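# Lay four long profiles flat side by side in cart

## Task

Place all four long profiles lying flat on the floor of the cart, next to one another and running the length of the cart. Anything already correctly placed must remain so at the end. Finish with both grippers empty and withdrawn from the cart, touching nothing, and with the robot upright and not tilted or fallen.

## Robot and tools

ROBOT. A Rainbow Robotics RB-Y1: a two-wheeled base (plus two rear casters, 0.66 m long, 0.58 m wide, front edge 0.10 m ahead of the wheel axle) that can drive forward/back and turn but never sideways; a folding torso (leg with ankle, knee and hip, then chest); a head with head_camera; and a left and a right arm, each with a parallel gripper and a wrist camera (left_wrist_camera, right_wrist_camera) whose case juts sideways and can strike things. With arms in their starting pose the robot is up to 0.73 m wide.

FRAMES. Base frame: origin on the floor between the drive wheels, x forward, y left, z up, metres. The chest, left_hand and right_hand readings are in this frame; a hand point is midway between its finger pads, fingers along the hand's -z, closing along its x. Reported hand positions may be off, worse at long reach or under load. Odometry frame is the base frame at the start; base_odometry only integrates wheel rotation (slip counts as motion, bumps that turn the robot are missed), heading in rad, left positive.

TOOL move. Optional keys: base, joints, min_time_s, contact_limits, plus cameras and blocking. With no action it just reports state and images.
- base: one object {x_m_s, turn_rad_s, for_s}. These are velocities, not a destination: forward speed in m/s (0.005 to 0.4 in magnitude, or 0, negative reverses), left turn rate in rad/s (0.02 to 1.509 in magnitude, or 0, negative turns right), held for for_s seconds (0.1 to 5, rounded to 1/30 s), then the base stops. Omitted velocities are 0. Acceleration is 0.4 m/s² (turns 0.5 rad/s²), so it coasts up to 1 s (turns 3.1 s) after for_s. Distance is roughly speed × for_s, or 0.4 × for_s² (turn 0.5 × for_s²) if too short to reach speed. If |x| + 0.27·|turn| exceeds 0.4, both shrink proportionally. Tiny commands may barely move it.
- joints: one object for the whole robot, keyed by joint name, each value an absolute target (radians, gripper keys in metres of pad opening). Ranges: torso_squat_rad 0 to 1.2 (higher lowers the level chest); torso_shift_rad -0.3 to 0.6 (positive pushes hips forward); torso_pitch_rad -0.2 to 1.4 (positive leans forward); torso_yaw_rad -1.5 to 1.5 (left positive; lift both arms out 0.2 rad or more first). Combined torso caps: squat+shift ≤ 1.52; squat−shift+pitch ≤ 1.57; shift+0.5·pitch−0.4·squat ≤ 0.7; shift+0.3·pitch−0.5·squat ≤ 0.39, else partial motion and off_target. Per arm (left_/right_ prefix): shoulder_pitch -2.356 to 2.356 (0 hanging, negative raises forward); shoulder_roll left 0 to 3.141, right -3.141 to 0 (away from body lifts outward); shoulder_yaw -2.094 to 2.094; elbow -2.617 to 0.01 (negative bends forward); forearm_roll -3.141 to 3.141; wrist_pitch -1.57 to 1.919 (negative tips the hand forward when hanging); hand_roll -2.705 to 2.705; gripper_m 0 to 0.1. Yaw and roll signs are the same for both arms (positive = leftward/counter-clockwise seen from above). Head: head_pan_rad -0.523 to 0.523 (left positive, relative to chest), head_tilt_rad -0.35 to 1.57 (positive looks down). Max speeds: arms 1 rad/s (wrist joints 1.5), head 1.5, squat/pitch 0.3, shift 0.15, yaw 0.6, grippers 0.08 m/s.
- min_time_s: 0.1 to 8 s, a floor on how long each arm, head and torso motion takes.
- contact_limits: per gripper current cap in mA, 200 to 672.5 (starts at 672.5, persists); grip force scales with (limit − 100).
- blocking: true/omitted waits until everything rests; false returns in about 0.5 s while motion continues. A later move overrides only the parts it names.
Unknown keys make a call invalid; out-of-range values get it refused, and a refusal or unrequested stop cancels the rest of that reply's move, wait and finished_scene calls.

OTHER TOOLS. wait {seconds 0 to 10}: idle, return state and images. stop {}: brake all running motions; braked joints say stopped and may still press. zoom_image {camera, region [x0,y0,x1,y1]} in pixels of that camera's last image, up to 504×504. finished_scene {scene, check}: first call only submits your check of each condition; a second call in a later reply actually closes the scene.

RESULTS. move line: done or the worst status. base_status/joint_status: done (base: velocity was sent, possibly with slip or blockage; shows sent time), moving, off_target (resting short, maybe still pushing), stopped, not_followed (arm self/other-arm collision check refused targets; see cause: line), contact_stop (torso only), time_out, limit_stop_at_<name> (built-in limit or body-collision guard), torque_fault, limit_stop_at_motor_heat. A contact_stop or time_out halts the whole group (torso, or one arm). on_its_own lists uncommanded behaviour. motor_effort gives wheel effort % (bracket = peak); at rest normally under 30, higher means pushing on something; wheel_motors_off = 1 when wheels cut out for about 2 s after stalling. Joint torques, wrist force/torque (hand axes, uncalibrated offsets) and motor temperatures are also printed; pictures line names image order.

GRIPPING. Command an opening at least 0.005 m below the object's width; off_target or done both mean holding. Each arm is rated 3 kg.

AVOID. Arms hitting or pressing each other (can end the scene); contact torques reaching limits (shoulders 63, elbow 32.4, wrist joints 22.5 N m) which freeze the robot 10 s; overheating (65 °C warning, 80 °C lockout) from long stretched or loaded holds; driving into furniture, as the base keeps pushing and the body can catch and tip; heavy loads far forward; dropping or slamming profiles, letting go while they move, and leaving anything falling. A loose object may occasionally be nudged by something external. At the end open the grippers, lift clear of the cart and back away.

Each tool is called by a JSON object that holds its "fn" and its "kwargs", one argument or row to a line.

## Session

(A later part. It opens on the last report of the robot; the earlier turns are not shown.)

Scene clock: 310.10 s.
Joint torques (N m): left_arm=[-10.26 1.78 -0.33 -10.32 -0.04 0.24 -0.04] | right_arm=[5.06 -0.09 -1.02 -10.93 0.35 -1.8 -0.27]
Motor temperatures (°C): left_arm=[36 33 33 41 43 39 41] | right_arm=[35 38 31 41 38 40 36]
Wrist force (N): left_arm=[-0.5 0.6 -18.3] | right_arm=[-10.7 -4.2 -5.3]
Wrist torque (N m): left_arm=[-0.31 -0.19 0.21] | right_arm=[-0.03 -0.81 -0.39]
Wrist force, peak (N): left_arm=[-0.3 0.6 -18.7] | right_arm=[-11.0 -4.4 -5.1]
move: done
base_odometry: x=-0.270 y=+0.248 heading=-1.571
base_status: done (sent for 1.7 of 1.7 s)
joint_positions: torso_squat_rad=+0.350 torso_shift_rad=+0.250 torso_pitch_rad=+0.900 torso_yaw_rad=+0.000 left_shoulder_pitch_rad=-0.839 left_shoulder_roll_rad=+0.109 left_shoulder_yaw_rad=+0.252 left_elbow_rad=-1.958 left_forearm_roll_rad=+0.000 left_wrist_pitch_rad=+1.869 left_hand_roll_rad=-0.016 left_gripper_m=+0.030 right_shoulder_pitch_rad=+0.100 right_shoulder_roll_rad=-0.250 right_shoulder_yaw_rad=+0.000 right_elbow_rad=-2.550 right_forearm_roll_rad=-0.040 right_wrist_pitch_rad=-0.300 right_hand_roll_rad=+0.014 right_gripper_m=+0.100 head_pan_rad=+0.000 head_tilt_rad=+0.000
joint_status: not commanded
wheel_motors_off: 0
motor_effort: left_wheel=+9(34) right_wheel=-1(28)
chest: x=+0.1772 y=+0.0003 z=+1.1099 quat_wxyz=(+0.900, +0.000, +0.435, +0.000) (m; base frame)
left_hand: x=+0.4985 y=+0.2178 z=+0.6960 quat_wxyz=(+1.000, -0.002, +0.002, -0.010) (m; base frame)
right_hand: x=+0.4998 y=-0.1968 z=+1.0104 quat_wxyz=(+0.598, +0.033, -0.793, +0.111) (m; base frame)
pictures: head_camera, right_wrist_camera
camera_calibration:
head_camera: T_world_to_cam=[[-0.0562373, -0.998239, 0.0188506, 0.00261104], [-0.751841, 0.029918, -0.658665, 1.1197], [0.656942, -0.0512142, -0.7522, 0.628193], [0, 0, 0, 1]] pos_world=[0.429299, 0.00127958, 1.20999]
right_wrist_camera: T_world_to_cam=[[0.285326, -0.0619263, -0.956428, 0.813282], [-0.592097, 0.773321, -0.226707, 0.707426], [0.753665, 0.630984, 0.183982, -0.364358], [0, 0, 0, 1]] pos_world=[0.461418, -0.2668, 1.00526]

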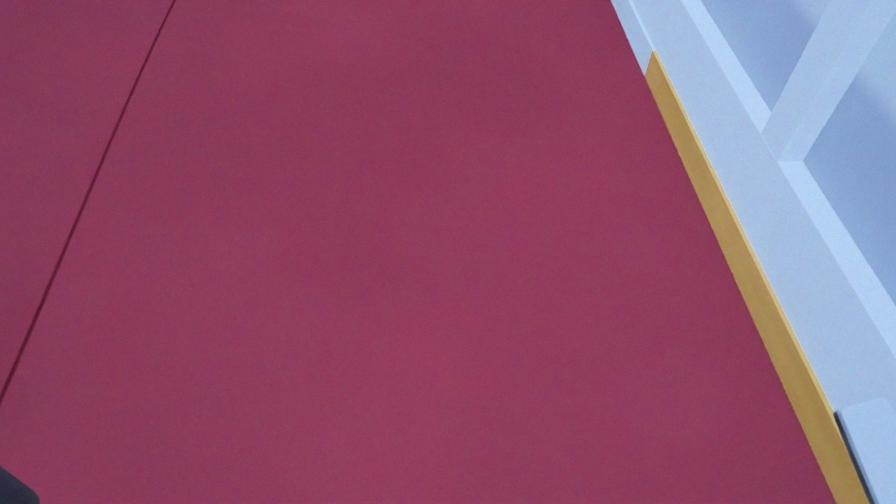

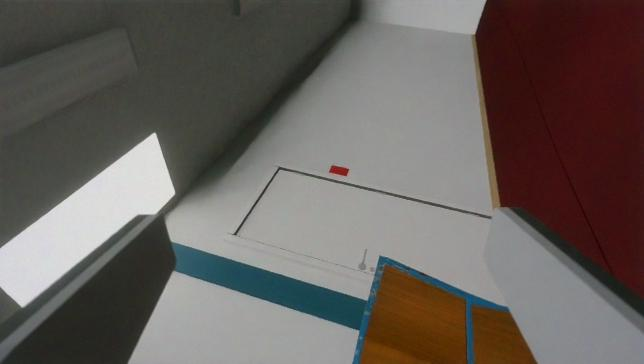

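{"fn": "move", "kwargs": {
  "base": {"x_m_s":0.4,"for_s":2.3},
  "cameras": []
}}

{"fn": "move", "kwargs": {
  "base": {"turn_rad_s":0.8,"for_s":1.906},
  "cameras": ["head_camera"]
}}

{"fn": "move", "kwargs": {
  "joints": {"head_pan_rad":0.4,"head_tilt_rad":-0.1},
  "cameras": ["head_camera"]
}}

{"fn": "move", "kwargs": {
  "joints": {"head_pan_rad":-0.4},
  "cameras": ["head_camera"]
}}

Scene clock: 320.13 s.
Joint torques (N m): left_arm=[-9.25 1.3 -0.89 -10.2 0.08 0.02 -0.1] | right_arm=[4.29 -0.13 -1.03 -11.05 0.35 -2.07 -0.32]
Motor temperatures (°C): left_arm=[36 33 33 41 43 39 41] | right_arm=[35 38 31 41 38 40 36]
Wrist force (N): left_arm=[-0.5 0.5 -18.3] | right_arm=[-10.7 -3.9 -5.1]
Wrist torque (N m): left_arm=[-0.25 -0.19 0.24] | right_arm=[-0.05 -0.82 -0.38]
Wrist force, peak (N): left_arm=[-1.2 0.3 -18.9] | right_arm=[-11.0 -4.0 -5.5]
move: done
base_odometry: x=-0.271 y=-0.672 heading=-1.571
base_status: done (sent for 2.3 of 2.3 s)
joint_positions: torso_squat_rad=+0.350 torso_shift_rad=+0.250 torso_pitch_rad=+0.900 torso_yaw_rad=+0.000 left_shoulder_pitch_rad=-0.839 left_shoulder_roll_rad=+0.109 left_shoulder_yaw_rad=+0.252 left_elbow_rad=-1.958 left_forearm_roll_rad=+0.000 left_wrist_pitch_rad=+1.869 left_hand_roll_rad=-0.016 left_gripper_m=+0.030 right_shoulder_pitch_rad=+0.100 right_shoulder_roll_rad=-0.250 right_shoulder_yaw_rad=+0.000 right_elbow_rad=-2.550 right_forearm_roll_rad=-0.040 right_wrist_pitch_rad=-0.300 right_hand_roll_rad=+0.014 right_gripper_m=+0.100 head_pan_rad=+0.000 head_tilt_rad=+0.000
joint_status: not commanded
wheel_motors_off: 0
motor_effort: left_wheel=+1(40) right_wheel=-5(32)
chest: x=+0.1773 y=+0.0003 z=+1.1098 quat_wxyz=(+0.900, +0.000, +0.435, +0.000) (m; base frame)
left_hand: x=+0.4985 y=+0.2178 z=+0.6959 quat_wxyz=(+1.000, -0.002, +0.002, -0.010) (m; base frame)
right_hand: x=+0.4999 y=-0.1968 z=+1.0104 quat_wxyz=(+0.598, +0.033, -0.793, +0.111) (m; base frame)
pictures: none
No camera images: "cameras" was empty.

Scene clock: 324.00 s.
Joint torques (N m): left_arm=[-9.6 1.58 -1.48 -10.39 -0.08 0.08 -0.29] | right_arm=[4.17 -0.65 -1.04 -10.89 0.32 -1.97 -0.23]
Motor temperatures (°C): left_arm=[36 33 33 41 43 39 41] | right_arm=[35 38 31 41 38 40 36]
Wrist force (N): left_arm=[-0.6 0.9 -18.5] | right_arm=[-10.5 -3.8 -5.3]
Wrist torque (N m): left_arm=[-0.29 -0.19 0.27] | right_arm=[-0.06 -0.80 -0.40]
Wrist force, peak (N): left_arm=[-0.3 0.5 -18.8] | right_arm=[-11.0 -3.9 -5.4]
move: done
base_odometry: x=-0.271 y=-0.672 heading=-0.052
base_status: done (sent for 1.9 of 1.9 s)
joint_positions: torso_squat_rad=+0.350 torso_shift_rad=+0.250 torso_pitch_rad=+0.900 torso_yaw_rad=+0.000 left_shoulder_pitch_rad=-0.839 left_shoulder_roll_rad=+0.109 left_shoulder_yaw_rad=+0.252 left_elbow_rad=-1.958 left_forearm_roll_rad=+0.000 left_wrist_pitch_rad=+1.869 left_hand_roll_rad=-0.016 left_gripper_m=+0.030 right_shoulder_pitch_rad=+0.100 right_shoulder_roll_rad=-0.250 right_shoulder_yaw_rad=+0.000 right_elbow_rad=-2.550 right_forearm_roll_rad=-0.040 right_wrist_pitch_rad=-0.300 right_hand_roll_rad=+0.014 right_gripper_m=+0.100 head_pan_rad=+0.000 head_tilt_rad=+0.000
joint_status: not commanded
wheel_motors_off: 0
motor_effort: left_wheel=-1(32) right_wheel=+8(34)
chest: x=+0.1773 y=+0.0004 z=+1.1098 quat_wxyz=(+0.900, +0.000, +0.435, +0.000) (m; base frame)
left_hand: x=+0.4985 y=+0.2178 z=+0.6959 quat_wxyz=(+1.000, -0.002, +0.002, -0.010) (m; base frame)
right_hand: x=+0.4999 y=-0.1968 z=+1.0104 quat_wxyz=(+0.598, +0.033, -0.793, +0.111) (m; base frame)
pictures: head_camera
camera_calibration:
head_camera: T_world_to_cam=[[-0.0562061, -0.998241, 0.0188792, 0.00258926], [-0.751908, 0.0298807, -0.658591, 1.11966], [0.656868, -0.0512123, -0.752264, 0.628216], [0, 0, 0, 1]] pos_world=[0.429371, 0.00130085, 1.20993]

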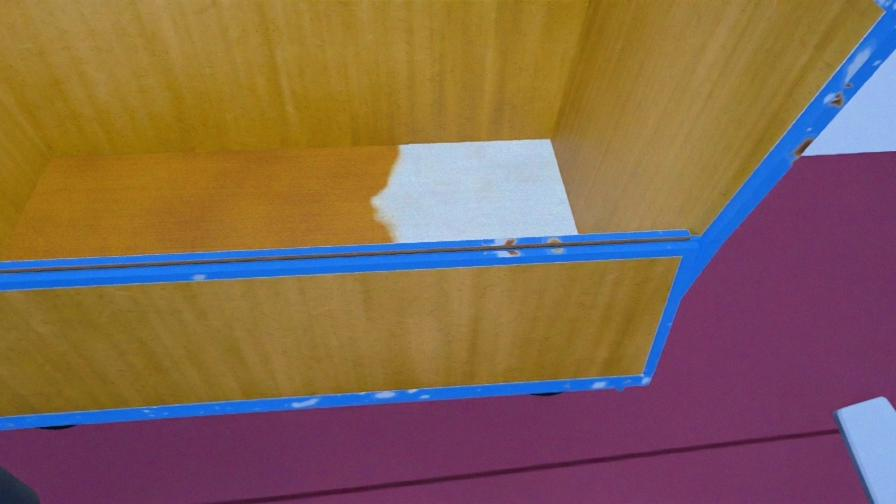

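Scene clock: 324.93 s.
Joint torques (N m): left_arm=[-10.3 1.73 -0.64 -10.27 -0.04 0.08 -0.17] | right_arm=[4.16 -0.1 -1.6 -11.15 0.18 -1.85 -0.21]
Motor temperatures (°C): left_arm=[36 33 33 41 43 39 41] | right_arm=[35 38 31 41 38 40 36]
Wrist force (N): left_arm=[-0.7 0.4 -18.6] | right_arm=[-10.7 -3.8 -5.1]
Wrist torque (N m): left_arm=[-0.22 -0.21 0.28] | right_arm=[-0.06 -0.83 -0.38]
Wrist force, peak (N): left_arm=[-0.7 0.4 -18.6] | right_arm=[-10.9 -3.7 -5.1]
move: done
base_odometry: x=-0.271 y=-0.672 heading=-0.052
base_status: not commanded
joint_positions: torso_squat_rad=+0.350 torso_shift_rad=+0.250 torso_pitch_rad=+0.900 torso_yaw_rad=+0.000 left_shoulder_pitch_rad=-0.839 left_shoulder_roll_rad=+0.109 left_shoulder_yaw_rad=+0.252 left_elbow_rad=-1.958 left_forearm_roll_rad=+0.000 left_wrist_pitch_rad=+1.869 left_hand_roll_rad=-0.016 left_gripper_m=+0.030 right_shoulder_pitch_rad=+0.100 right_shoulder_roll_rad=-0.250 right_shoulder_yaw_rad=+0.000 right_elbow_rad=-2.550 right_forearm_roll_rad=-0.040 right_wrist_pitch_rad=-0.300 right_hand_roll_rad=+0.014 right_gripper_m=+0.100 head_pan_rad=+0.400 head_tilt_rad=-0.100
joint_status: all done
wheel_motors_off: 0
motor_effort: left_wheel=-1(1) right_wheel=+10(10)
chest: x=+0.1773 y=+0.0004 z=+1.1098 quat_wxyz=(+0.900, +0.000, +0.435, +0.000) (m; base frame)
left_hand: x=+0.4985 y=+0.2178 z=+0.6959 quat_wxyz=(+1.000, -0.002, +0.002, -0.010) (m; base frame)
right_hand: x=+0.4999 y=-0.1968 z=+1.0104 quat_wxyz=(+0.598, +0.033, -0.793, +0.111) (m; base frame)
pictures: head_camera
camera_calibration:
head_camera: T_world_to_cam=[[0.185926, -0.937445, -0.294328, 0.29949], [-0.697144, 0.0852303, -0.711847, 1.16539], [0.692403, 0.33754, -0.637688, 0.476232], [0, 0, 0, 1]] pos_world=[0.42702, 0.0206811, 1.22142]

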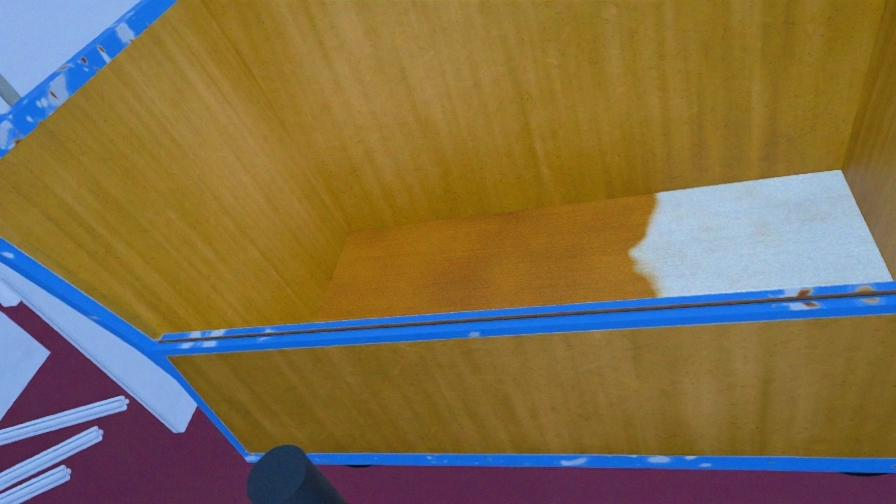

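Scene clock: 326.13 s.
Joint torques (N m): left_arm=[-10.04 1.88 -0.94 -10.39 -0.3 0.27 -0.05] | right_arm=[4.37 -0.18 -1.37 -10.67 0.29 -1.93 -0.12]
Motor temperatures (°C): left_arm=[36 33 33 41 43 39 41] | right_arm=[35 38 31 41 38 40 36]
Wrist force (N): left_arm=[-0.3 0.6 -18.0] | right_arm=[-10.8 -4.0 -5.2]
Wrist torque (N m): left_arm=[-0.24 -0.18 0.22] | right_arm=[-0.05 -0.83 -0.40]
Wrist force, peak (N): left_arm=[-0.3 0.7 -18.5] | right_arm=[-10.9 -4.0 -5.1]
move: done
base_odometry: x=-0.271 y=-0.672 heading=-0.052
base_status: not commanded
joint_positions: torso_squat_rad=+0.350 torso_shift_rad=+0.250 torso_pitch_rad=+0.900 torso_yaw_rad=+0.000 left_shoulder_pitch_rad=-0.839 left_shoulder_roll_rad=+0.109 left_shoulder_yaw_rad=+0.252 left_elbow_rad=-1.958 left_forearm_roll_rad=+0.000 left_wrist_pitch_rad=+1.869 left_hand_roll_rad=-0.016 left_gripper_m=+0.030 right_shoulder_pitch_rad=+0.100 right_shoulder_roll_rad=-0.250 right_shoulder_yaw_rad=+0.000 right_elbow_rad=-2.550 right_forearm_roll_rad=-0.040 right_wrist_pitch_rad=-0.300 right_hand_roll_rad=+0.014 right_gripper_m=+0.100 head_pan_rad=-0.400 head_tilt_rad=-0.100
joint_status: all done
wheel_motors_off: 0
motor_effort: left_wheel=+0(1) right_wheel=+10(11)
chest: x=+0.1773 y=+0.0004 z=+1.1098 quat_wxyz=(+0.900, +0.000, +0.435, +0.000) (m; base frame)
left_hand: x=+0.4985 y=+0.2178 z=+0.6959 quat_wxyz=(+1.000, -0.002, +0.002, -0.010) (m; base frame)
right_hand: x=+0.4999 y=-0.1968 z=+1.0104 quat_wxyz=(+0.598, +0.033, -0.793, +0.111) (m; base frame)
pictures: head_camera
camera_calibration:
head_camera: T_world_to_cam=[[-0.297004, -0.901492, 0.314803, -0.273826], [-0.682215, -0.0303385, -0.730522, 1.18299], [0.66811, -0.431732, -0.606001, 0.446519], [0, 0, 0, 1]] pos_world=[0.4274, -0.0181855, 1.22099]

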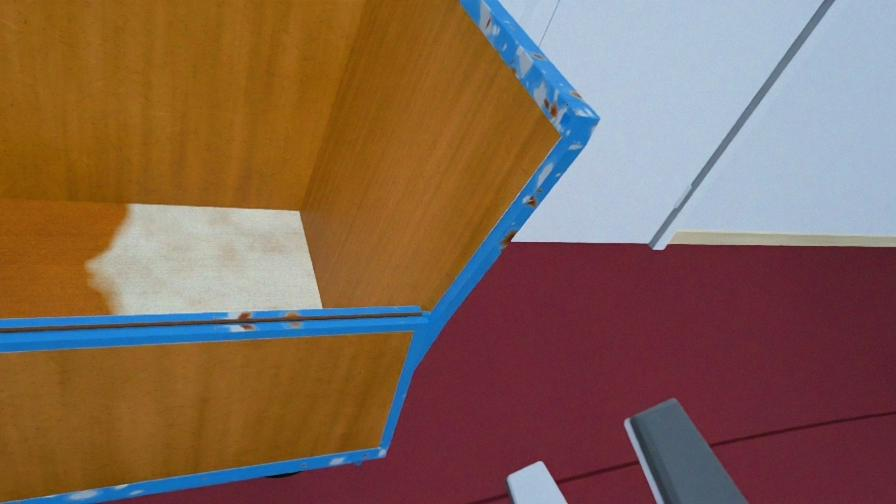

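{"fn": "move", "kwargs": {
  "base": {"turn_rad_s":0.5,"for_s":0.233},
  "joints": {"head_pan_rad":0,"head_tilt_rad":0.3},
  "cameras": []
}}

{"fn": "move", "kwargs": {
  "base": {"x_m_s":0.3,"for_s":1.33},
  "cameras": ["head_camera"]
}}

{"fn": "move", "kwargs": {
  "joints": {"head_pan_rad":0.4},
  "cameras": ["head_camera"]
}}

{"fn": "move", "kwargs": {
  "joints": {"head_pan_rad":-0.4},
  "cameras": ["head_camera"]
}}

Scene clock: 347.57 s.
Joint torques (N m): left_arm=[-10.05 1.55 -0.81 -10.25 -0.18 0.17 -0.04] | right_arm=[4.08 -0.28 -1.13 -10.96 0.26 -1.93 -0.36]
Motor temperatures (°C): left_arm=[36 33 33 41 43 39 41] | right_arm=[34 38 31 41 38 40 36]
Wrist force (N): left_arm=[-0.6 0.2 -18.0] | right_arm=[-10.7 -4.1 -5.2]
Wrist torque (N m): left_arm=[-0.21 -0.19 0.27] | right_arm=[-0.04 -0.83 -0.39]
Wrist force, peak (N): left_arm=[-0.4 0.4 -18.7] | right_arm=[-11.0 -3.8 -5.4]
move: done
base_odometry: x=-0.271 y=-0.672 heading=-0.025
base_status: done (sent for 0.23 of 0.23 s)
joint_positions: torso_squat_rad=+0.350 torso_shift_rad=+0.250 torso_pitch_rad=+0.900 torso_yaw_rad=+0.000 left_shoulder_pitch_rad=-0.839 left_shoulder_roll_rad=+0.109 left_shoulder_yaw_rad=+0.252 left_elbow_rad=-1.958 left_forearm_roll_rad=+0.000 left_wrist_pitch_rad=+1.869 left_hand_roll_rad=-0.016 left_gripper_m=+0.030 right_shoulder_pitch_rad=+0.100 right_shoulder_roll_rad=-0.250 right_shoulder_yaw_rad=+0.000 right_elbow_rad=-2.550 right_forearm_roll_rad=-0.040 right_wrist_pitch_rad=-0.300 right_hand_roll_rad=+0.014 right_gripper_m=+0.100 head_pan_rad=+0.000 head_tilt_rad=+0.300
joint_status: all done
wheel_motors_off: 0
motor_effort: left_wheel=+0(25) right_wheel=+7(34)
chest: x=+0.1773 y=+0.0004 z=+1.1098 quat_wxyz=(+0.900, +0.000, +0.435, +0.000) (m; base frame)
left_hand: x=+0.4985 y=+0.2178 z=+0.6959 quat_wxyz=(+1.000, -0.002, +0.002, -0.010) (m; base frame)
right_hand: x=+0.4999 y=-0.1968 z=+1.0104 quat_wxyz=(+0.598, +0.033, -0.793, +0.111) (m; base frame)
pictures: none
No camera images: "cameras" was empty.

Scene clock: 350.10 s.
Joint torques (N m): left_arm=[-9.69 1.57 -0.72 -10.13 -0.14 0.26 -0.21] | right_arm=[4 -0.3 -1.18 -11.23 0.35 -1.95 -0.15]
Motor temperatures (°C): left_arm=[36 33 33 41 43 39 41] | right_arm=[34 38 31 41 38 40 36]
Wrist force (N): left_arm=[-0.3 0.6 -18.4] | right_arm=[-10.7 -3.8 -5.3]
Wrist torque (N m): left_arm=[-0.21 -0.15 0.25] | right_arm=[-0.06 -0.82 -0.39]
Wrist force, peak (N): left_arm=[-0.2 0.2 -19.1] | right_arm=[-11.1 -3.8 -5.5]
move: done
base_odometry: x=+0.129 y=-0.682 heading=-0.025
base_status: done (sent for 1.33 of 1.33 s)
joint_positions: torso_squat_rad=+0.350 torso_shift_rad=+0.250 torso_pitch_rad=+0.901 torso_yaw_rad=+0.000 left_shoulder_pitch_rad=-0.839 left_shoulder_roll_rad=+0.109 left_shoulder_yaw_rad=+0.252 left_elbow_rad=-1.958 left_forearm_roll_rad=+0.000 left_wrist_pitch_rad=+1.869 left_hand_roll_rad=-0.016 left_gripper_m=+0.030 right_shoulder_pitch_rad=+0.100 right_shoulder_roll_rad=-0.250 right_shoulder_yaw_rad=+0.000 right_elbow_rad=-2.550 right_forearm_roll_rad=-0.040 right_wrist_pitch_rad=-0.300 right_hand_roll_rad=+0.014 right_gripper_m=+0.100 head_pan_rad=+0.000 head_tilt_rad=+0.300
joint_status: not commanded
wheel_motors_off: 0
motor_effort: left_wheel=-4(28) right_wheel=+0(43)
chest: x=+0.1773 y=+0.0004 z=+1.1098 quat_wxyz=(+0.900, +0.000, +0.435, +0.000) (m; base frame)
left_hand: x=+0.4985 y=+0.2178 z=+0.6959 quat_wxyz=(+1.000, -0.002, +0.002, -0.010) (m; base frame)
right_hand: x=+0.4999 y=-0.1968 z=+1.0104 quat_wxyz=(+0.598, +0.033, -0.793, +0.111) (m; base frame)
pictures: head_camera
camera_calibration:
head_camera: T_world_to_cam=[[-0.0483156, -0.998223, 0.0348679, -0.0196051], [-0.912935, 0.029971, -0.407002, 0.869511], [0.405234, -0.0514967, -0.912762, 0.911014], [0, 0, 0, 1]] pos_world=[0.423686, 0.00128388, 1.18611]

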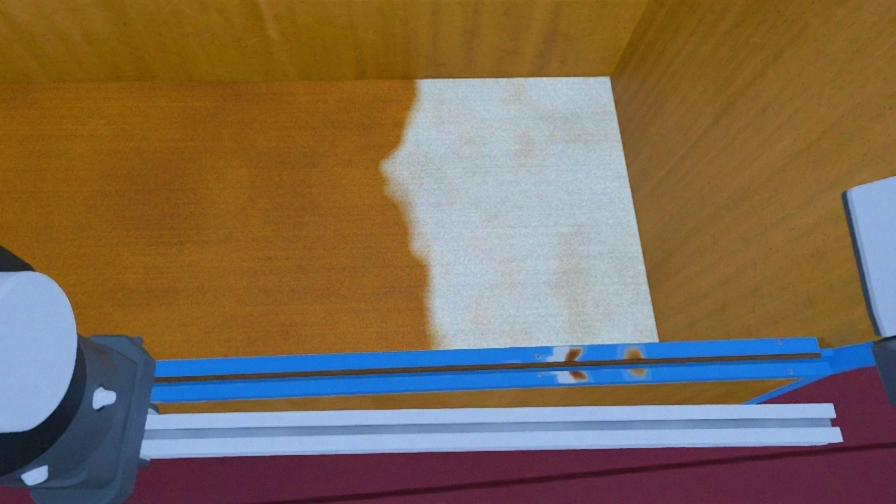

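Scene clock: 351.03 s.
Joint torques (N m): left_arm=[-9.88 1.6 -1.27 -10.62 -0.12 0.24 0.07] | right_arm=[4.53 -0.45 -1.27 -11.31 0.31 -1.99 -0.27]
Motor temperatures (°C): left_arm=[36 33 33 41 43 39 41] | right_arm=[34 38 31 41 38 40 36]
Wrist force (N): left_arm=[-0.3 0.5 -18.1] | right_arm=[-10.8 -3.8 -5.3]
Wrist torque (N m): left_arm=[-0.24 -0.17 0.24] | right_arm=[-0.05 -0.82 -0.39]
Wrist force, peak (N): left_arm=[-0.4 0.8 -18.7] | right_arm=[-10.9 -4.1 -5.2]
move: done
base_odometry: x=+0.129 y=-0.682 heading=-0.025
base_status: not commanded
joint_positions: torso_squat_rad=+0.350 torso_shift_rad=+0.250 torso_pitch_rad=+0.900 torso_yaw_rad=+0.000 left_shoulder_pitch_rad=-0.839 left_shoulder_roll_rad=+0.109 left_shoulder_yaw_rad=+0.252 left_elbow_rad=-1.958 left_forearm_roll_rad=+0.000 left_wrist_pitch_rad=+1.869 left_hand_roll_rad=-0.016 left_gripper_m=+0.030 right_shoulder_pitch_rad=+0.100 right_shoulder_roll_rad=-0.250 right_shoulder_yaw_rad=+0.000 right_elbow_rad=-2.550 right_forearm_roll_rad=-0.040 right_wrist_pitch_rad=-0.300 right_hand_roll_rad=+0.014 right_gripper_m=+0.100 head_pan_rad=+0.400 head_tilt_rad=+0.300
joint_status: all done
wheel_motors_off: 0
motor_effort: left_wheel=-3(4) right_wheel=-2(2)
chest: x=+0.1773 y=+0.0004 z=+1.1098 quat_wxyz=(+0.900, +0.000, +0.435, +0.000) (m; base frame)
left_hand: x=+0.4985 y=+0.2178 z=+0.6959 quat_wxyz=(+1.000, -0.002, +0.002, -0.010) (m; base frame)
right_hand: x=+0.4999 y=-0.1968 z=+1.0104 quat_wxyz=(+0.598, +0.033, -0.793, +0.111) (m; base frame)
pictures: head_camera
camera_calibration:
head_camera: T_world_to_cam=[[0.195913, -0.94177, -0.27329, 0.270423], [-0.908144, -0.0690946, -0.412916, 0.875086], [0.369989, 0.329083, -0.8688, 0.869586], [0, 0, 0, 1]] pos_world=[0.419988, 0.0289746, 1.19074]

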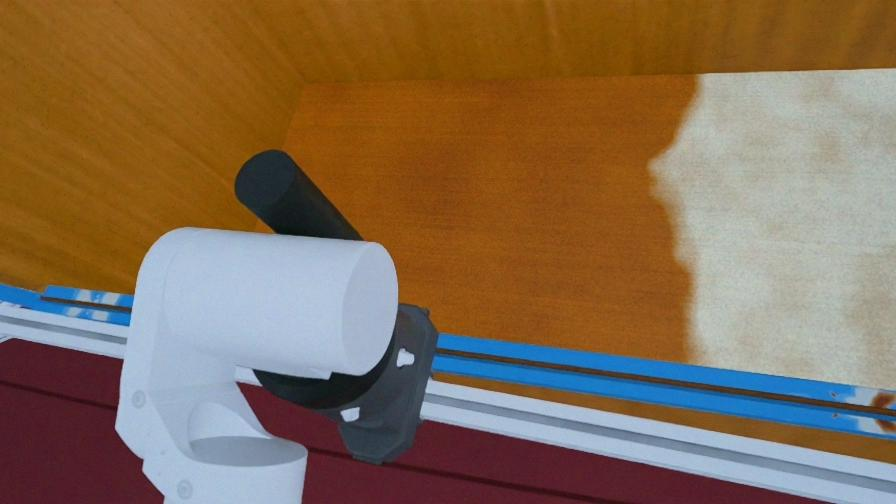

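Scene clock: 352.23 s.
Joint torques (N m): left_arm=[-10.18 1.3 -1.1 -10.61 0.07 0.16 -0.19] | right_arm=[4.27 -0.08 -0.92 -11.1 0.19 -2.05 -0.08]
Motor temperatures (°C): left_arm=[36 33 33 41 43 39 41] | right_arm=[34 38 31 41 38 40 36]
Wrist force (N): left_arm=[-0.6 0.6 -18.3] | right_arm=[-10.7 -3.8 -5.3]
Wrist torque (N m): left_arm=[-0.24 -0.21 0.25] | right_arm=[-0.06 -0.82 -0.39]
Wrist force, peak (N): left_arm=[-0.2 0.3 -18.7] | right_arm=[-10.9 -4.0 -5.2]
move: done
base_odometry: x=+0.129 y=-0.682 heading=-0.025
base_status: not commanded
joint_positions: torso_squat_rad=+0.350 torso_shift_rad=+0.250 torso_pitch_rad=+0.900 torso_yaw_rad=+0.000 left_shoulder_pitch_rad=-0.839 left_shoulder_roll_rad=+0.109 left_shoulder_yaw_rad=+0.252 left_elbow_rad=-1.958 left_forearm_roll_rad=+0.000 left_wrist_pitch_rad=+1.869 left_hand_roll_rad=-0.016 left_gripper_m=+0.030 right_shoulder_pitch_rad=+0.100 right_shoulder_roll_rad=-0.250 right_shoulder_yaw_rad=+0.000 right_elbow_rad=-2.550 right_forearm_roll_rad=-0.040 right_wrist_pitch_rad=-0.300 right_hand_roll_rad=+0.014 right_gripper_m=+0.100 head_pan_rad=-0.400 head_tilt_rad=+0.300
joint_status: all done
wheel_motors_off: 0
motor_effort: left_wheel=-3(4) right_wheel=-1(3)
chest: x=+0.1773 y=+0.0004 z=+1.1098 quat_wxyz=(+0.900, +0.000, +0.435, +0.000) (m; base frame)
left_hand: x=+0.4985 y=+0.2178 z=+0.6959 quat_wxyz=(+1.000, -0.002, +0.002, -0.010) (m; base frame)
right_hand: x=+0.4999 y=-0.1968 z=+1.0104 quat_wxyz=(+0.598, +0.033, -0.793, +0.111) (m; base frame)
pictures: head_camera
camera_calibration:
head_camera: T_world_to_cam=[[-0.287004, -0.897135, 0.335822, -0.302878], [-0.893382, 0.124169, -0.4318, 0.892831], [0.345685, -0.423946, -0.837121, 0.839883], [0, 0, 0, 1]] pos_world=[0.420377, -0.0265188, 1.19032]

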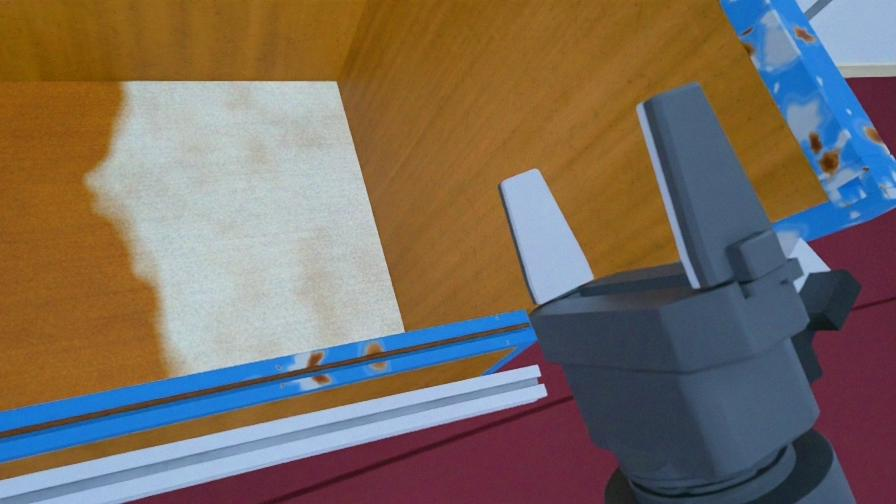

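{"fn": "move", "kwargs": {
  "base": {"x_m_s":0.25,"for_s":1.0},
  "joints": {"head_pan_rad":0,"head_tilt_rad":0.5},
  "cameras": ["head_camera"]
}}

{"fn": "move", "kwargs": {
  "joints": {"torso_squat_rad":0.6,"torso_shift_rad":0.35,"torso_pitch_rad":1.1,"left_shoulder_pitch_rad":-0.8857,"left_shoulder_roll_rad":0.1203,"left_shoulder_yaw_rad":0.2626,"left_elbow_rad":-1.3755,"left_wrist_pitch_rad":1.1315},
  "min_time_s": 2,
  "cameras": ["head_camera","left_wrist_camera"]
}}

Scene clock: 366.83 s.
Joint torques (N m): left_arm=[-9.25 1.97 -0.29 -10.26 0 0.05 -0.16] | right_arm=[4.72 -0.28 -1.64 -11.13 0.19 -2.09 -0.13]
Motor temperatures (°C): left_arm=[36 33 33 41 43 39 41] | right_arm=[34 38 31 41 38 40 36]
Wrist force (N): left_arm=[-0.4 0.5 -18.1] | right_arm=[-10.6 -4.1 -5.2]
Wrist torque (N m): left_arm=[-0.22 -0.17 0.27] | right_arm=[-0.02 -0.81 -0.39]
Wrist force, peak (N): left_arm=[-0.4 0.4 -18.9] | right_arm=[-11.0 -3.8 -5.6]
move: done
base_odometry: x=+0.379 y=-0.688 heading=-0.025
base_status: done (sent for 1 of 1 s)
joint_positions: torso_squat_rad=+0.350 torso_shift_rad=+0.250 torso_pitch_rad=+0.901 torso_yaw_rad=+0.000 left_shoulder_pitch_rad=-0.839 left_shoulder_roll_rad=+0.109 left_shoulder_yaw_rad=+0.252 left_elbow_rad=-1.958 left_forearm_roll_rad=+0.000 left_wrist_pitch_rad=+1.869 left_hand_roll_rad=-0.016 left_gripper_m=+0.030 right_shoulder_pitch_rad=+0.100 right_shoulder_roll_rad=-0.250 right_shoulder_yaw_rad=+0.000 right_elbow_rad=-2.550 right_forearm_roll_rad=-0.040 right_wrist_pitch_rad=-0.300 right_hand_roll_rad=+0.014 right_gripper_m=+0.100 head_pan_rad=+0.000 head_tilt_rad=+0.500
joint_status: all done
wheel_motors_off: 0
motor_effort: left_wheel=-4(25) right_wheel=-3(28)
chest: x=+0.1773 y=+0.0004 z=+1.1098 quat_wxyz=(+0.900, +0.000, +0.435, +0.000) (m; base frame)
left_hand: x=+0.4985 y=+0.2178 z=+0.6959 quat_wxyz=(+1.000, -0.002, +0.002, -0.010) (m; base frame)
right_hand: x=+0.4999 y=-0.1968 z=+1.0103 quat_wxyz=(+0.598, +0.033, -0.793, +0.111) (m; base frame)
pictures: head_camera
camera_calibration:
head_camera: T_world_to_cam=[[-0.0405505, -0.998213, 0.0438877, -0.033279], [-0.975598, 0.0300692, -0.217496, 0.66073], [0.215788, -0.0516364, -0.975074, 1.05269], [0, 0, 0, 1]] pos_world=[0.416099, 0.00127008, 1.17162]

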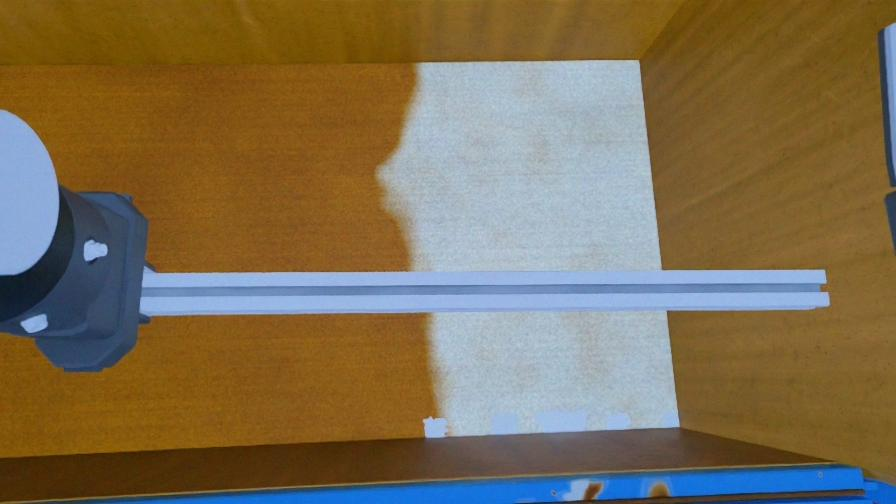

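Scene clock: 369.17 s.
Joint torques (N m): left_arm=[-6.27 3.02 0.18 -8.8 -0.2 0.1 0.01] | right_arm=[6.4 -0.12 -1.42 -10.86 0.32 -2.07 -0.08]
Motor temperatures (°C): left_arm=[36 33 33 41 43 39 41] | right_arm=[34 38 31 41 38 40 36]
Wrist force (N): left_arm=[-0.6 0.8 -18.8] | right_arm=[-10.8 -3.9 -6.5]
Wrist torque (N m): left_arm=[-0.26 -0.17 0.19] | right_arm=[-0.03 -0.84 -0.37]
Wrist force, peak (N): left_arm=[-0.2 0.5 -19.8] | right_arm=[-11.1 -3.9 -7.0]
move: done
base_odometry: x=+0.379 y=-0.688 heading=-0.025
base_status: not commanded
joint_positions: torso_squat_rad=+0.600 torso_shift_rad=+0.350 torso_pitch_rad=+1.100 torso_yaw_rad=+0.000 left_shoulder_pitch_rad=-0.885 left_shoulder_roll_rad=+0.120 left_shoulder_yaw_rad=+0.262 left_elbow_rad=-1.375 left_forearm_roll_rad=+0.000 left_wrist_pitch_rad=+1.132 left_hand_roll_rad=-0.016 left_gripper_m=+0.030 right_shoulder_pitch_rad=+0.100 right_shoulder_roll_rad=-0.250 right_shoulder_yaw_rad=+0.000 right_elbow_rad=-2.550 right_forearm_roll_rad=-0.040 right_wrist_pitch_rad=-0.300 right_hand_roll_rad=+0.014 right_gripper_m=+0.100 head_pan_rad=+0.000 head_tilt_rad=+0.500
joint_status: all done
wheel_motors_off: 0
motor_effort: left_wheel=-2(5) right_wheel=+2(3)
chest: x=+0.2461 y=+0.0003 z=+0.9634 quat_wxyz=(+0.852, +0.000, +0.523, +0.000) (m; base frame)
left_hand: x=+0.4973 y=+0.2169 z=+0.3562 quat_wxyz=(+1.000, -0.002, +0.002, -0.010) (m; base frame)
right_hand: x=+0.5425 y=-0.1968 z=+0.8019 quat_wxyz=(+0.674, +0.044, -0.729, +0.107) (m; base frame)
pictures: head_camera, left_wrist_camera
camera_calibration:
head_camera: T_world_to_cam=[[-0.03106, -0.998212, 0.0510681, -0.0333444], [-0.999357, 0.0300997, -0.0194663, 0.510989], [0.0178944, -0.0516399, -0.998505, 0.966412], [0, 0, 0, 1]] pos_world=[0.492331, 0.00124004, 0.976618]
left_wrist_camera: T_world_to_cam=[[0.999514, 0.000920236, 0.031174, -0.50898], [-0.014155, -0.877296, 0.479741, 0.0583845], [0.0277903, -0.479949, -0.876856, 0.48141], [0, 0, 0, 1]] pos_world=[0.496181, 0.282741, 0.409985]

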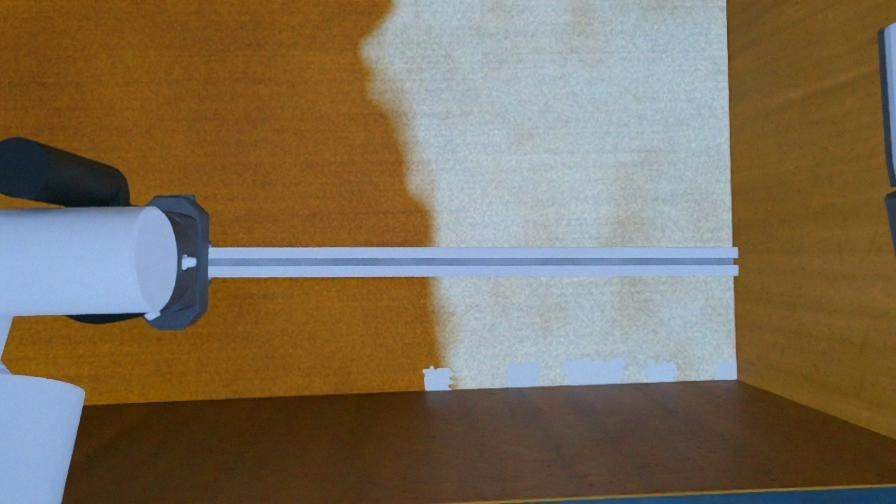

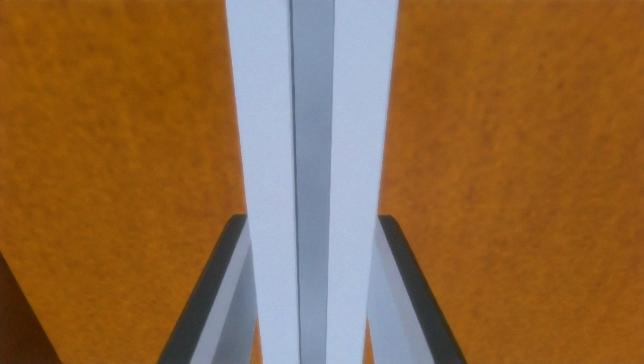

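{"fn": "move", "kwargs": {
  "joints": {"torso_squat_rad":0.728,"torso_shift_rad":0.416,"torso_pitch_rad":1.04,"left_shoulder_pitch_rad":-1.264,"left_shoulder_roll_rad":0.234,"left_shoulder_yaw_rad":0.325,"left_elbow_rad":-0.848,"left_wrist_pitch_rad":1.044},
  "min_time_s": 2,
  "cameras": ["head_camera"]
}}

{"fn": "move", "kwargs": {
  "joints": {"torso_squat_rad":0.745},
  "cameras": ["left_wrist_camera"]
}}

Scene clock: 379.57 s.
Joint torques (N m): left_arm=[-13.84 5.1 0.78 -7.91 0.18 -0.47 0.07] | right_arm=[6.02 -0.24 -1.13 -11.11 0.18 -2.2 -0.37]
Motor temperatures (°C): left_arm=[36 33 33 41 43 39 41] | right_arm=[34 38 31 41 38 40 36]
Wrist force (N): left_arm=[-1.7 0.2 -16.4] | right_arm=[-10.7 -3.4 -6.1]
Wrist torque (N m): left_arm=[-0.57 -0.30 0.15] | right_arm=[-0.09 -0.82 -0.40]
Wrist force, peak (N): left_arm=[-36.0 1.0 51.7] | right_arm=[-11.6 -3.8 -6.2]
move: done
base_odometry: x=+0.379 y=-0.688 heading=-0.025
base_status: not commanded
joint_positions: torso_squat_rad=+0.728 torso_shift_rad=+0.416 torso_pitch_rad=+1.040 torso_yaw_rad=+0.000 left_shoulder_pitch_rad=-1.263 left_shoulder_roll_rad=+0.233 left_shoulder_yaw_rad=+0.325 left_elbow_rad=-0.848 left_forearm_roll_rad=+0.000 left_wrist_pitch_rad=+1.044 left_hand_roll_rad=-0.016 left_gripper_m=+0.031 right_shoulder_pitch_rad=+0.100 right_shoulder_roll_rad=-0.250 right_shoulder_yaw_rad=+0.000 right_elbow_rad=-2.550 right_forearm_roll_rad=-0.040 right_wrist_pitch_rad=-0.300 right_hand_roll_rad=+0.014 right_gripper_m=+0.100 head_pan_rad=+0.000 head_tilt_rad=+0.500
joint_status: all done
wheel_motors_off: 0
motor_effort: left_wheel=+3(16) right_wheel=+2(9)
chest: x=+0.2501 y=+0.0003 z=+0.9151 quat_wxyz=(+0.868, +0.000, +0.497, +0.000) (m; base frame)
left_hand: x=+0.6132 y=+0.2153 z=+0.3067 quat_wxyz=(+1.000, -0.002, -0.003, -0.012) (m; base frame)
right_hand: x=+0.5557 y=-0.1969 z=+0.7716 quat_wxyz=(+0.652, +0.040, -0.749, +0.108) (m; base frame)
pictures: head_camera
camera_calibration:
head_camera: T_world_to_cam=[[-0.0340366, -0.998222, 0.0489222, -0.0281149], [-0.996374, 0.0300732, -0.0795848, 0.568368], [0.0779721, -0.0514536, -0.995627, 0.9004], [0, 0, 0, 1]] pos_world=[0.495144, 0.00117122, 0.943071]

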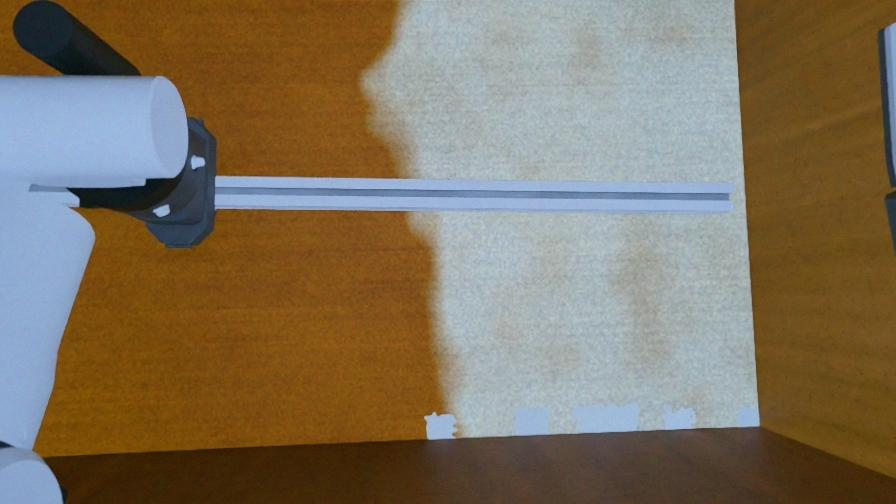

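Scene clock: 380.20 s.
Joint torques (N m): left_arm=[-4.28 3.25 0.98 -1.31 -0.26 -4.7 0.08] | right_arm=[5.86 -0.88 -1.2 -11.14 0.27 -2.11 -0.21]
Motor temperatures (°C): left_arm=[36 33 33 41 43 39 41] | right_arm=[34 38 31 41 38 40 36]
Wrist force (N): left_arm=[-13.7 -0.4 48.2] | right_arm=[-10.7 -3.7 -5.7]
Wrist torque (N m): left_arm=[-0.50 1.26 0.29] | right_arm=[-0.08 -0.84 -0.39]
Wrist force, peak (N): left_arm=[-16.1 -2.1 57.6] | right_arm=[-11.4 -3.6 -5.7]
move: done
base_odometry: x=+0.379 y=-0.688 heading=-0.025
base_status: not commanded
joint_positions: torso_squat_rad=+0.745 torso_shift_rad=+0.415 torso_pitch_rad=+1.038 torso_yaw_rad=+0.000 left_shoulder_pitch_rad=-1.266 left_shoulder_roll_rad=+0.234 left_shoulder_yaw_rad=+0.325 left_elbow_rad=-0.849 left_forearm_roll_rad=+0.000 left_wrist_pitch_rad=+1.045 left_hand_roll_rad=-0.016 left_gripper_m=+0.031 right_shoulder_pitch_rad=+0.100 right_shoulder_roll_rad=-0.250 right_shoulder_yaw_rad=+0.000 right_elbow_rad=-2.550 right_forearm_roll_rad=-0.040 right_wrist_pitch_rad=-0.300 right_hand_roll_rad=+0.014 right_gripper_m=+0.100 head_pan_rad=+0.000 head_tilt_rad=+0.500
joint_status: all done
wheel_motors_off: 0
motor_effort: left_wheel=+3(5) right_wheel=+4(7)
chest: x=+0.2460 y=+0.0002 z=+0.9085 quat_wxyz=(+0.868, +0.000, +0.496, +0.000) (m; base frame)
left_hand: x=+0.6123 y=+0.2152 z=+0.3021 quat_wxyz=(+1.000, -0.002, -0.006, -0.012) (m; base frame)
right_hand: x=+0.5519 y=-0.1969 z=+0.7657 quat_wxyz=(+0.651, +0.040, -0.750, +0.108) (m; base frame)
pictures: left_wrist_camera
camera_calibration:
left_wrist_camera: T_world_to_cam=[[0.998938, -0.00281279, 0.0459815, -0.625584], [-0.0245394, -0.877225, 0.479451, 0.0909247], [0.0389876, -0.48007, -0.876363, 0.422965], [0, 0, 0, 1]] pos_world=[0.61066, 0.281055, 0.355842]

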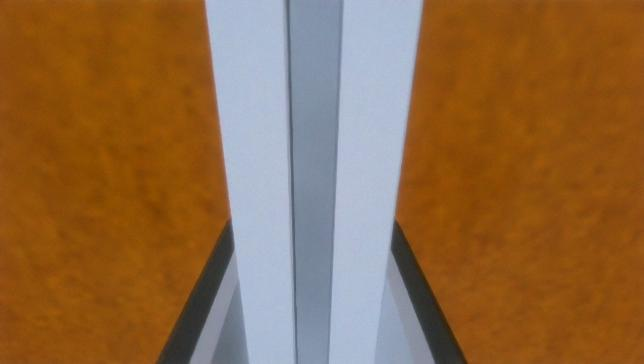

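Contact made. Releasing gently.

{"fn": "move", "kwargs": {
  "contact_limits": {"left_gripper_m":300},
  "cameras": []
}}

{"fn": "move", "kwargs": {
  "joints": {"left_gripper_m":0.033},
  "cameras": []
}}

{"fn": "move", "kwargs": {
  "joints": {"left_gripper_m":0.07},
  "contact_limits": {"left_gripper_m":672.5},
  "cameras": ["head_camera","left_wrist_camera"]
}}

Scene clock: 384.40 s.
Joint torques (N m): left_arm=[-3.96 3.41 0.32 -1.42 -0.26 -4.7 0.06] | right_arm=[5.6 0.04 -0.98 -11.05 0.33 -1.97 -0.14]
Motor temperatures (°C): left_arm=[36 33 33 41 43 39 41] | right_arm=[34 38 31 41 38 40 36]
Wrist force (N): left_arm=[-14.1 -0.4 49.5] | right_arm=[-10.7 -3.7 -5.9]
Wrist torque (N m): left_arm=[-0.56 1.38 0.29] | right_arm=[-0.09 -0.83 -0.39]
Wrist force, peak (N): left_arm=[-14.0 -0.6 50.6] | right_arm=[-11.1 -3.8 -5.9]
base_odometry: x=+0.379 y=-0.688 heading=-0.025
base_status: not commanded
joint_positions: torso_squat_rad=+0.745 torso_shift_rad=+0.415 torso_pitch_rad=+1.038 torso_yaw_rad=+0.000 left_shoulder_pitch_rad=-1.266 left_shoulder_roll_rad=+0.234 left_shoulder_yaw_rad=+0.325 left_elbow_rad=-0.849 left_forearm_roll_rad=+0.000 left_wrist_pitch_rad=+1.045 left_hand_roll_rad=-0.016 left_gripper_m=+0.031 right_shoulder_pitch_rad=+0.100 right_shoulder_roll_rad=-0.250 right_shoulder_yaw_rad=+0.000 right_elbow_rad=-2.550 right_forearm_roll_rad=-0.040 right_wrist_pitch_rad=-0.300 right_hand_roll_rad=+0.014 right_gripper_m=+0.100 head_pan_rad=+0.000 head_tilt_rad=+0.500
joint_status: not commanded
wheel_motors_off: 0
motor_effort: left_wheel=+4(4) right_wheel=+5(5)
contact_limits: left_gripper_m 300 mA
chest: x=+0.2460 y=+0.0002 z=+0.9085 quat_wxyz=(+0.868, +0.000, +0.496, +0.000) (m; base frame)
left_hand: x=+0.6123 y=+0.2152 z=+0.3021 quat_wxyz=(+1.000, -0.002, -0.006, -0.012) (m; base frame)
right_hand: x=+0.5519 y=-0.1969 z=+0.7657 quat_wxyz=(+0.651, +0.040, -0.750, +0.108) (m; base frame)
pictures: none
No camera images: "cameras" was empty.

Scene clock: 384.80 s.
Joint torques (N m): left_arm=[-3.2 2.3 0.56 -1.08 -0.29 -3.32 0.22] | right_arm=[5.89 -0.17 -0.94 -11.12 0.17 -2.07 -0.14]
Motor temperatures (°C): left_arm=[36 33 33 41 43 39 41] | right_arm=[34 38 31 41 38 40 36]
Wrist force (N): left_arm=[-7.7 0.1 40.8] | right_arm=[-10.5 -3.9 -5.8]
Wrist torque (N m): left_arm=[-0.59 1.03 0.21] | right_arm=[-0.07 -0.81 -0.38]
Wrist force, peak (N): left_arm=[-14.2 -0.5 49.5] | right_arm=[-10.9 -3.7 -6.2]
move: done
base_odometry: x=+0.379 y=-0.688 heading=-0.025
base_status: not commanded
joint_positions: torso_squat_rad=+0.745 torso_shift_rad=+0.415 torso_pitch_rad=+1.038 torso_yaw_rad=+0.000 left_shoulder_pitch_rad=-1.266 left_shoulder_roll_rad=+0.234 left_shoulder_yaw_rad=+0.325 left_elbow_rad=-0.849 left_forearm_roll_rad=+0.000 left_wrist_pitch_rad=+1.045 left_hand_roll_rad=-0.016 left_gripper_m=+0.033 right_shoulder_pitch_rad=+0.100 right_shoulder_roll_rad=-0.250 right_shoulder_yaw_rad=+0.000 right_elbow_rad=-2.550 right_forearm_roll_rad=-0.040 right_wrist_pitch_rad=-0.300 right_hand_roll_rad=+0.014 right_gripper_m=+0.100 head_pan_rad=+0.000 head_tilt_rad=+0.500
joint_status: all done
wheel_motors_off: 0
motor_effort: left_wheel=+5(5) right_wheel=+2(5)
contact_limits: left_gripper_m 300 mA
chest: x=+0.2460 y=+0.0002 z=+0.9085 quat_wxyz=(+0.868, +0.000, +0.496, +0.000) (m; base frame)
left_hand: x=+0.6127 y=+0.2152 z=+0.3022 quat_wxyz=(+1.000, -0.002, -0.006, -0.012) (m; base frame)
right_hand: x=+0.5519 y=-0.1969 z=+0.7657 quat_wxyz=(+0.651, +0.040, -0.750, +0.108) (m; base frame)
pictures: none
No camera images: "cameras" was empty.

Scene clock: 385.70 s.
Joint torques (N m): left_arm=[3.25 -0.55 1.34 2.03 -0.25 2.02 0.27] | right_arm=[5.89 -0.14 -1.21 -10.96 0.28 -2.01 -0.35]
Motor temperatures (°C): left_arm=[36 33 33 41 43 39 41] | right_arm=[34 38 31 41 38 40 36]
Wrist force (N): left_arm=[11.5 0.5 20.1] | right_arm=[-10.6 -3.8 -6.1]
Wrist torque (N m): left_arm=[-0.41 0.54 0.22] | right_arm=[-0.08 -0.81 -0.39]
Wrist force, peak (N): left_arm=[-7.3 -0.4 40.9] | right_arm=[-10.9 -3.6 -6.1]
move: done
base_odometry: x=+0.379 y=-0.688 heading=-0.025
base_status: not commanded
joint_positions: torso_squat_rad=+0.745 torso_shift_rad=+0.415 torso_pitch_rad=+1.038 torso_yaw_rad=+0.000 left_shoulder_pitch_rad=-1.268 left_shoulder_roll_rad=+0.235 left_shoulder_yaw_rad=+0.325 left_elbow_rad=-0.850 left_forearm_roll_rad=+0.000 left_wrist_pitch_rad=+1.043 left_hand_roll_rad=-0.016 left_gripper_m=+0.070 right_shoulder_pitch_rad=+0.100 right_shoulder_roll_rad=-0.250 right_shoulder_yaw_rad=+0.000 right_elbow_rad=-2.550 right_forearm_roll_rad=-0.040 right_wrist_pitch_rad=-0.300 right_hand_roll_rad=+0.014 right_gripper_m=+0.100 head_pan_rad=+0.000 head_tilt_rad=+0.500
joint_status: all done
wheel_motors_off: 0
motor_effort: left_wheel=-1(4) right_wheel=+3(6)
contact_limits: left_gripper_m 672.5 mA
chest: x=+0.2462 y=+0.0002 z=+0.9083 quat_wxyz=(+0.868, +0.000, +0.496, +0.000) (m; base frame)
left_hand: x=+0.6144 y=+0.2151 z=+0.3025 quat_wxyz=(+1.000, -0.002, -0.008, -0.012) (m; base frame)
right_hand: x=+0.5521 y=-0.1969 z=+0.7654 quat_wxyz=(+0.651, +0.040, -0.750, +0.108) (m; base frame)
pictures: head_camera, left_wrist_camera
camera_calibration:
head_camera: T_world_to_cam=[[-0.0341503, -0.998235, 0.0485886, -0.0276537], [-0.99622, 0.0301151, -0.0814848, 0.565614], [0.0798777, -0.0511877, -0.99549, 0.893385], [0, 0, 0, 1]] pos_world=[0.49117, 0.0010919, 0.936788]
left_wrist_camera: T_world_to_cam=[[0.998733, -0.00307028, 0.0502381, -0.628781], [-0.0268071, -0.877234, 0.479314, 0.0921231], [0.042599, -0.480053, -0.876205, 0.421001], [0, 0, 0, 1]] pos_world=[0.612519, 0.280986, 0.356316]

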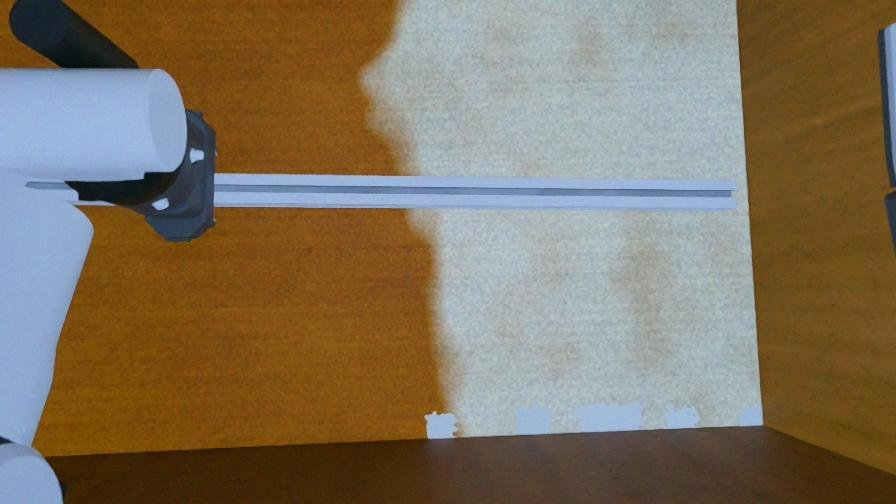

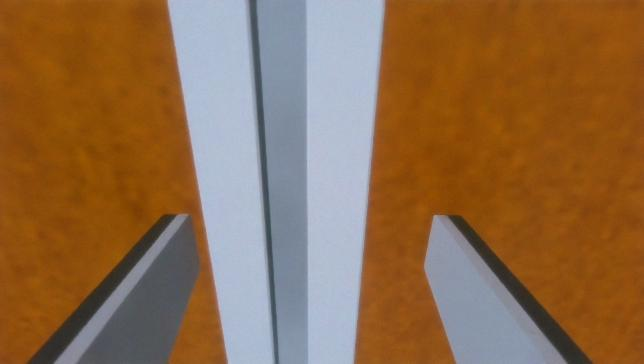

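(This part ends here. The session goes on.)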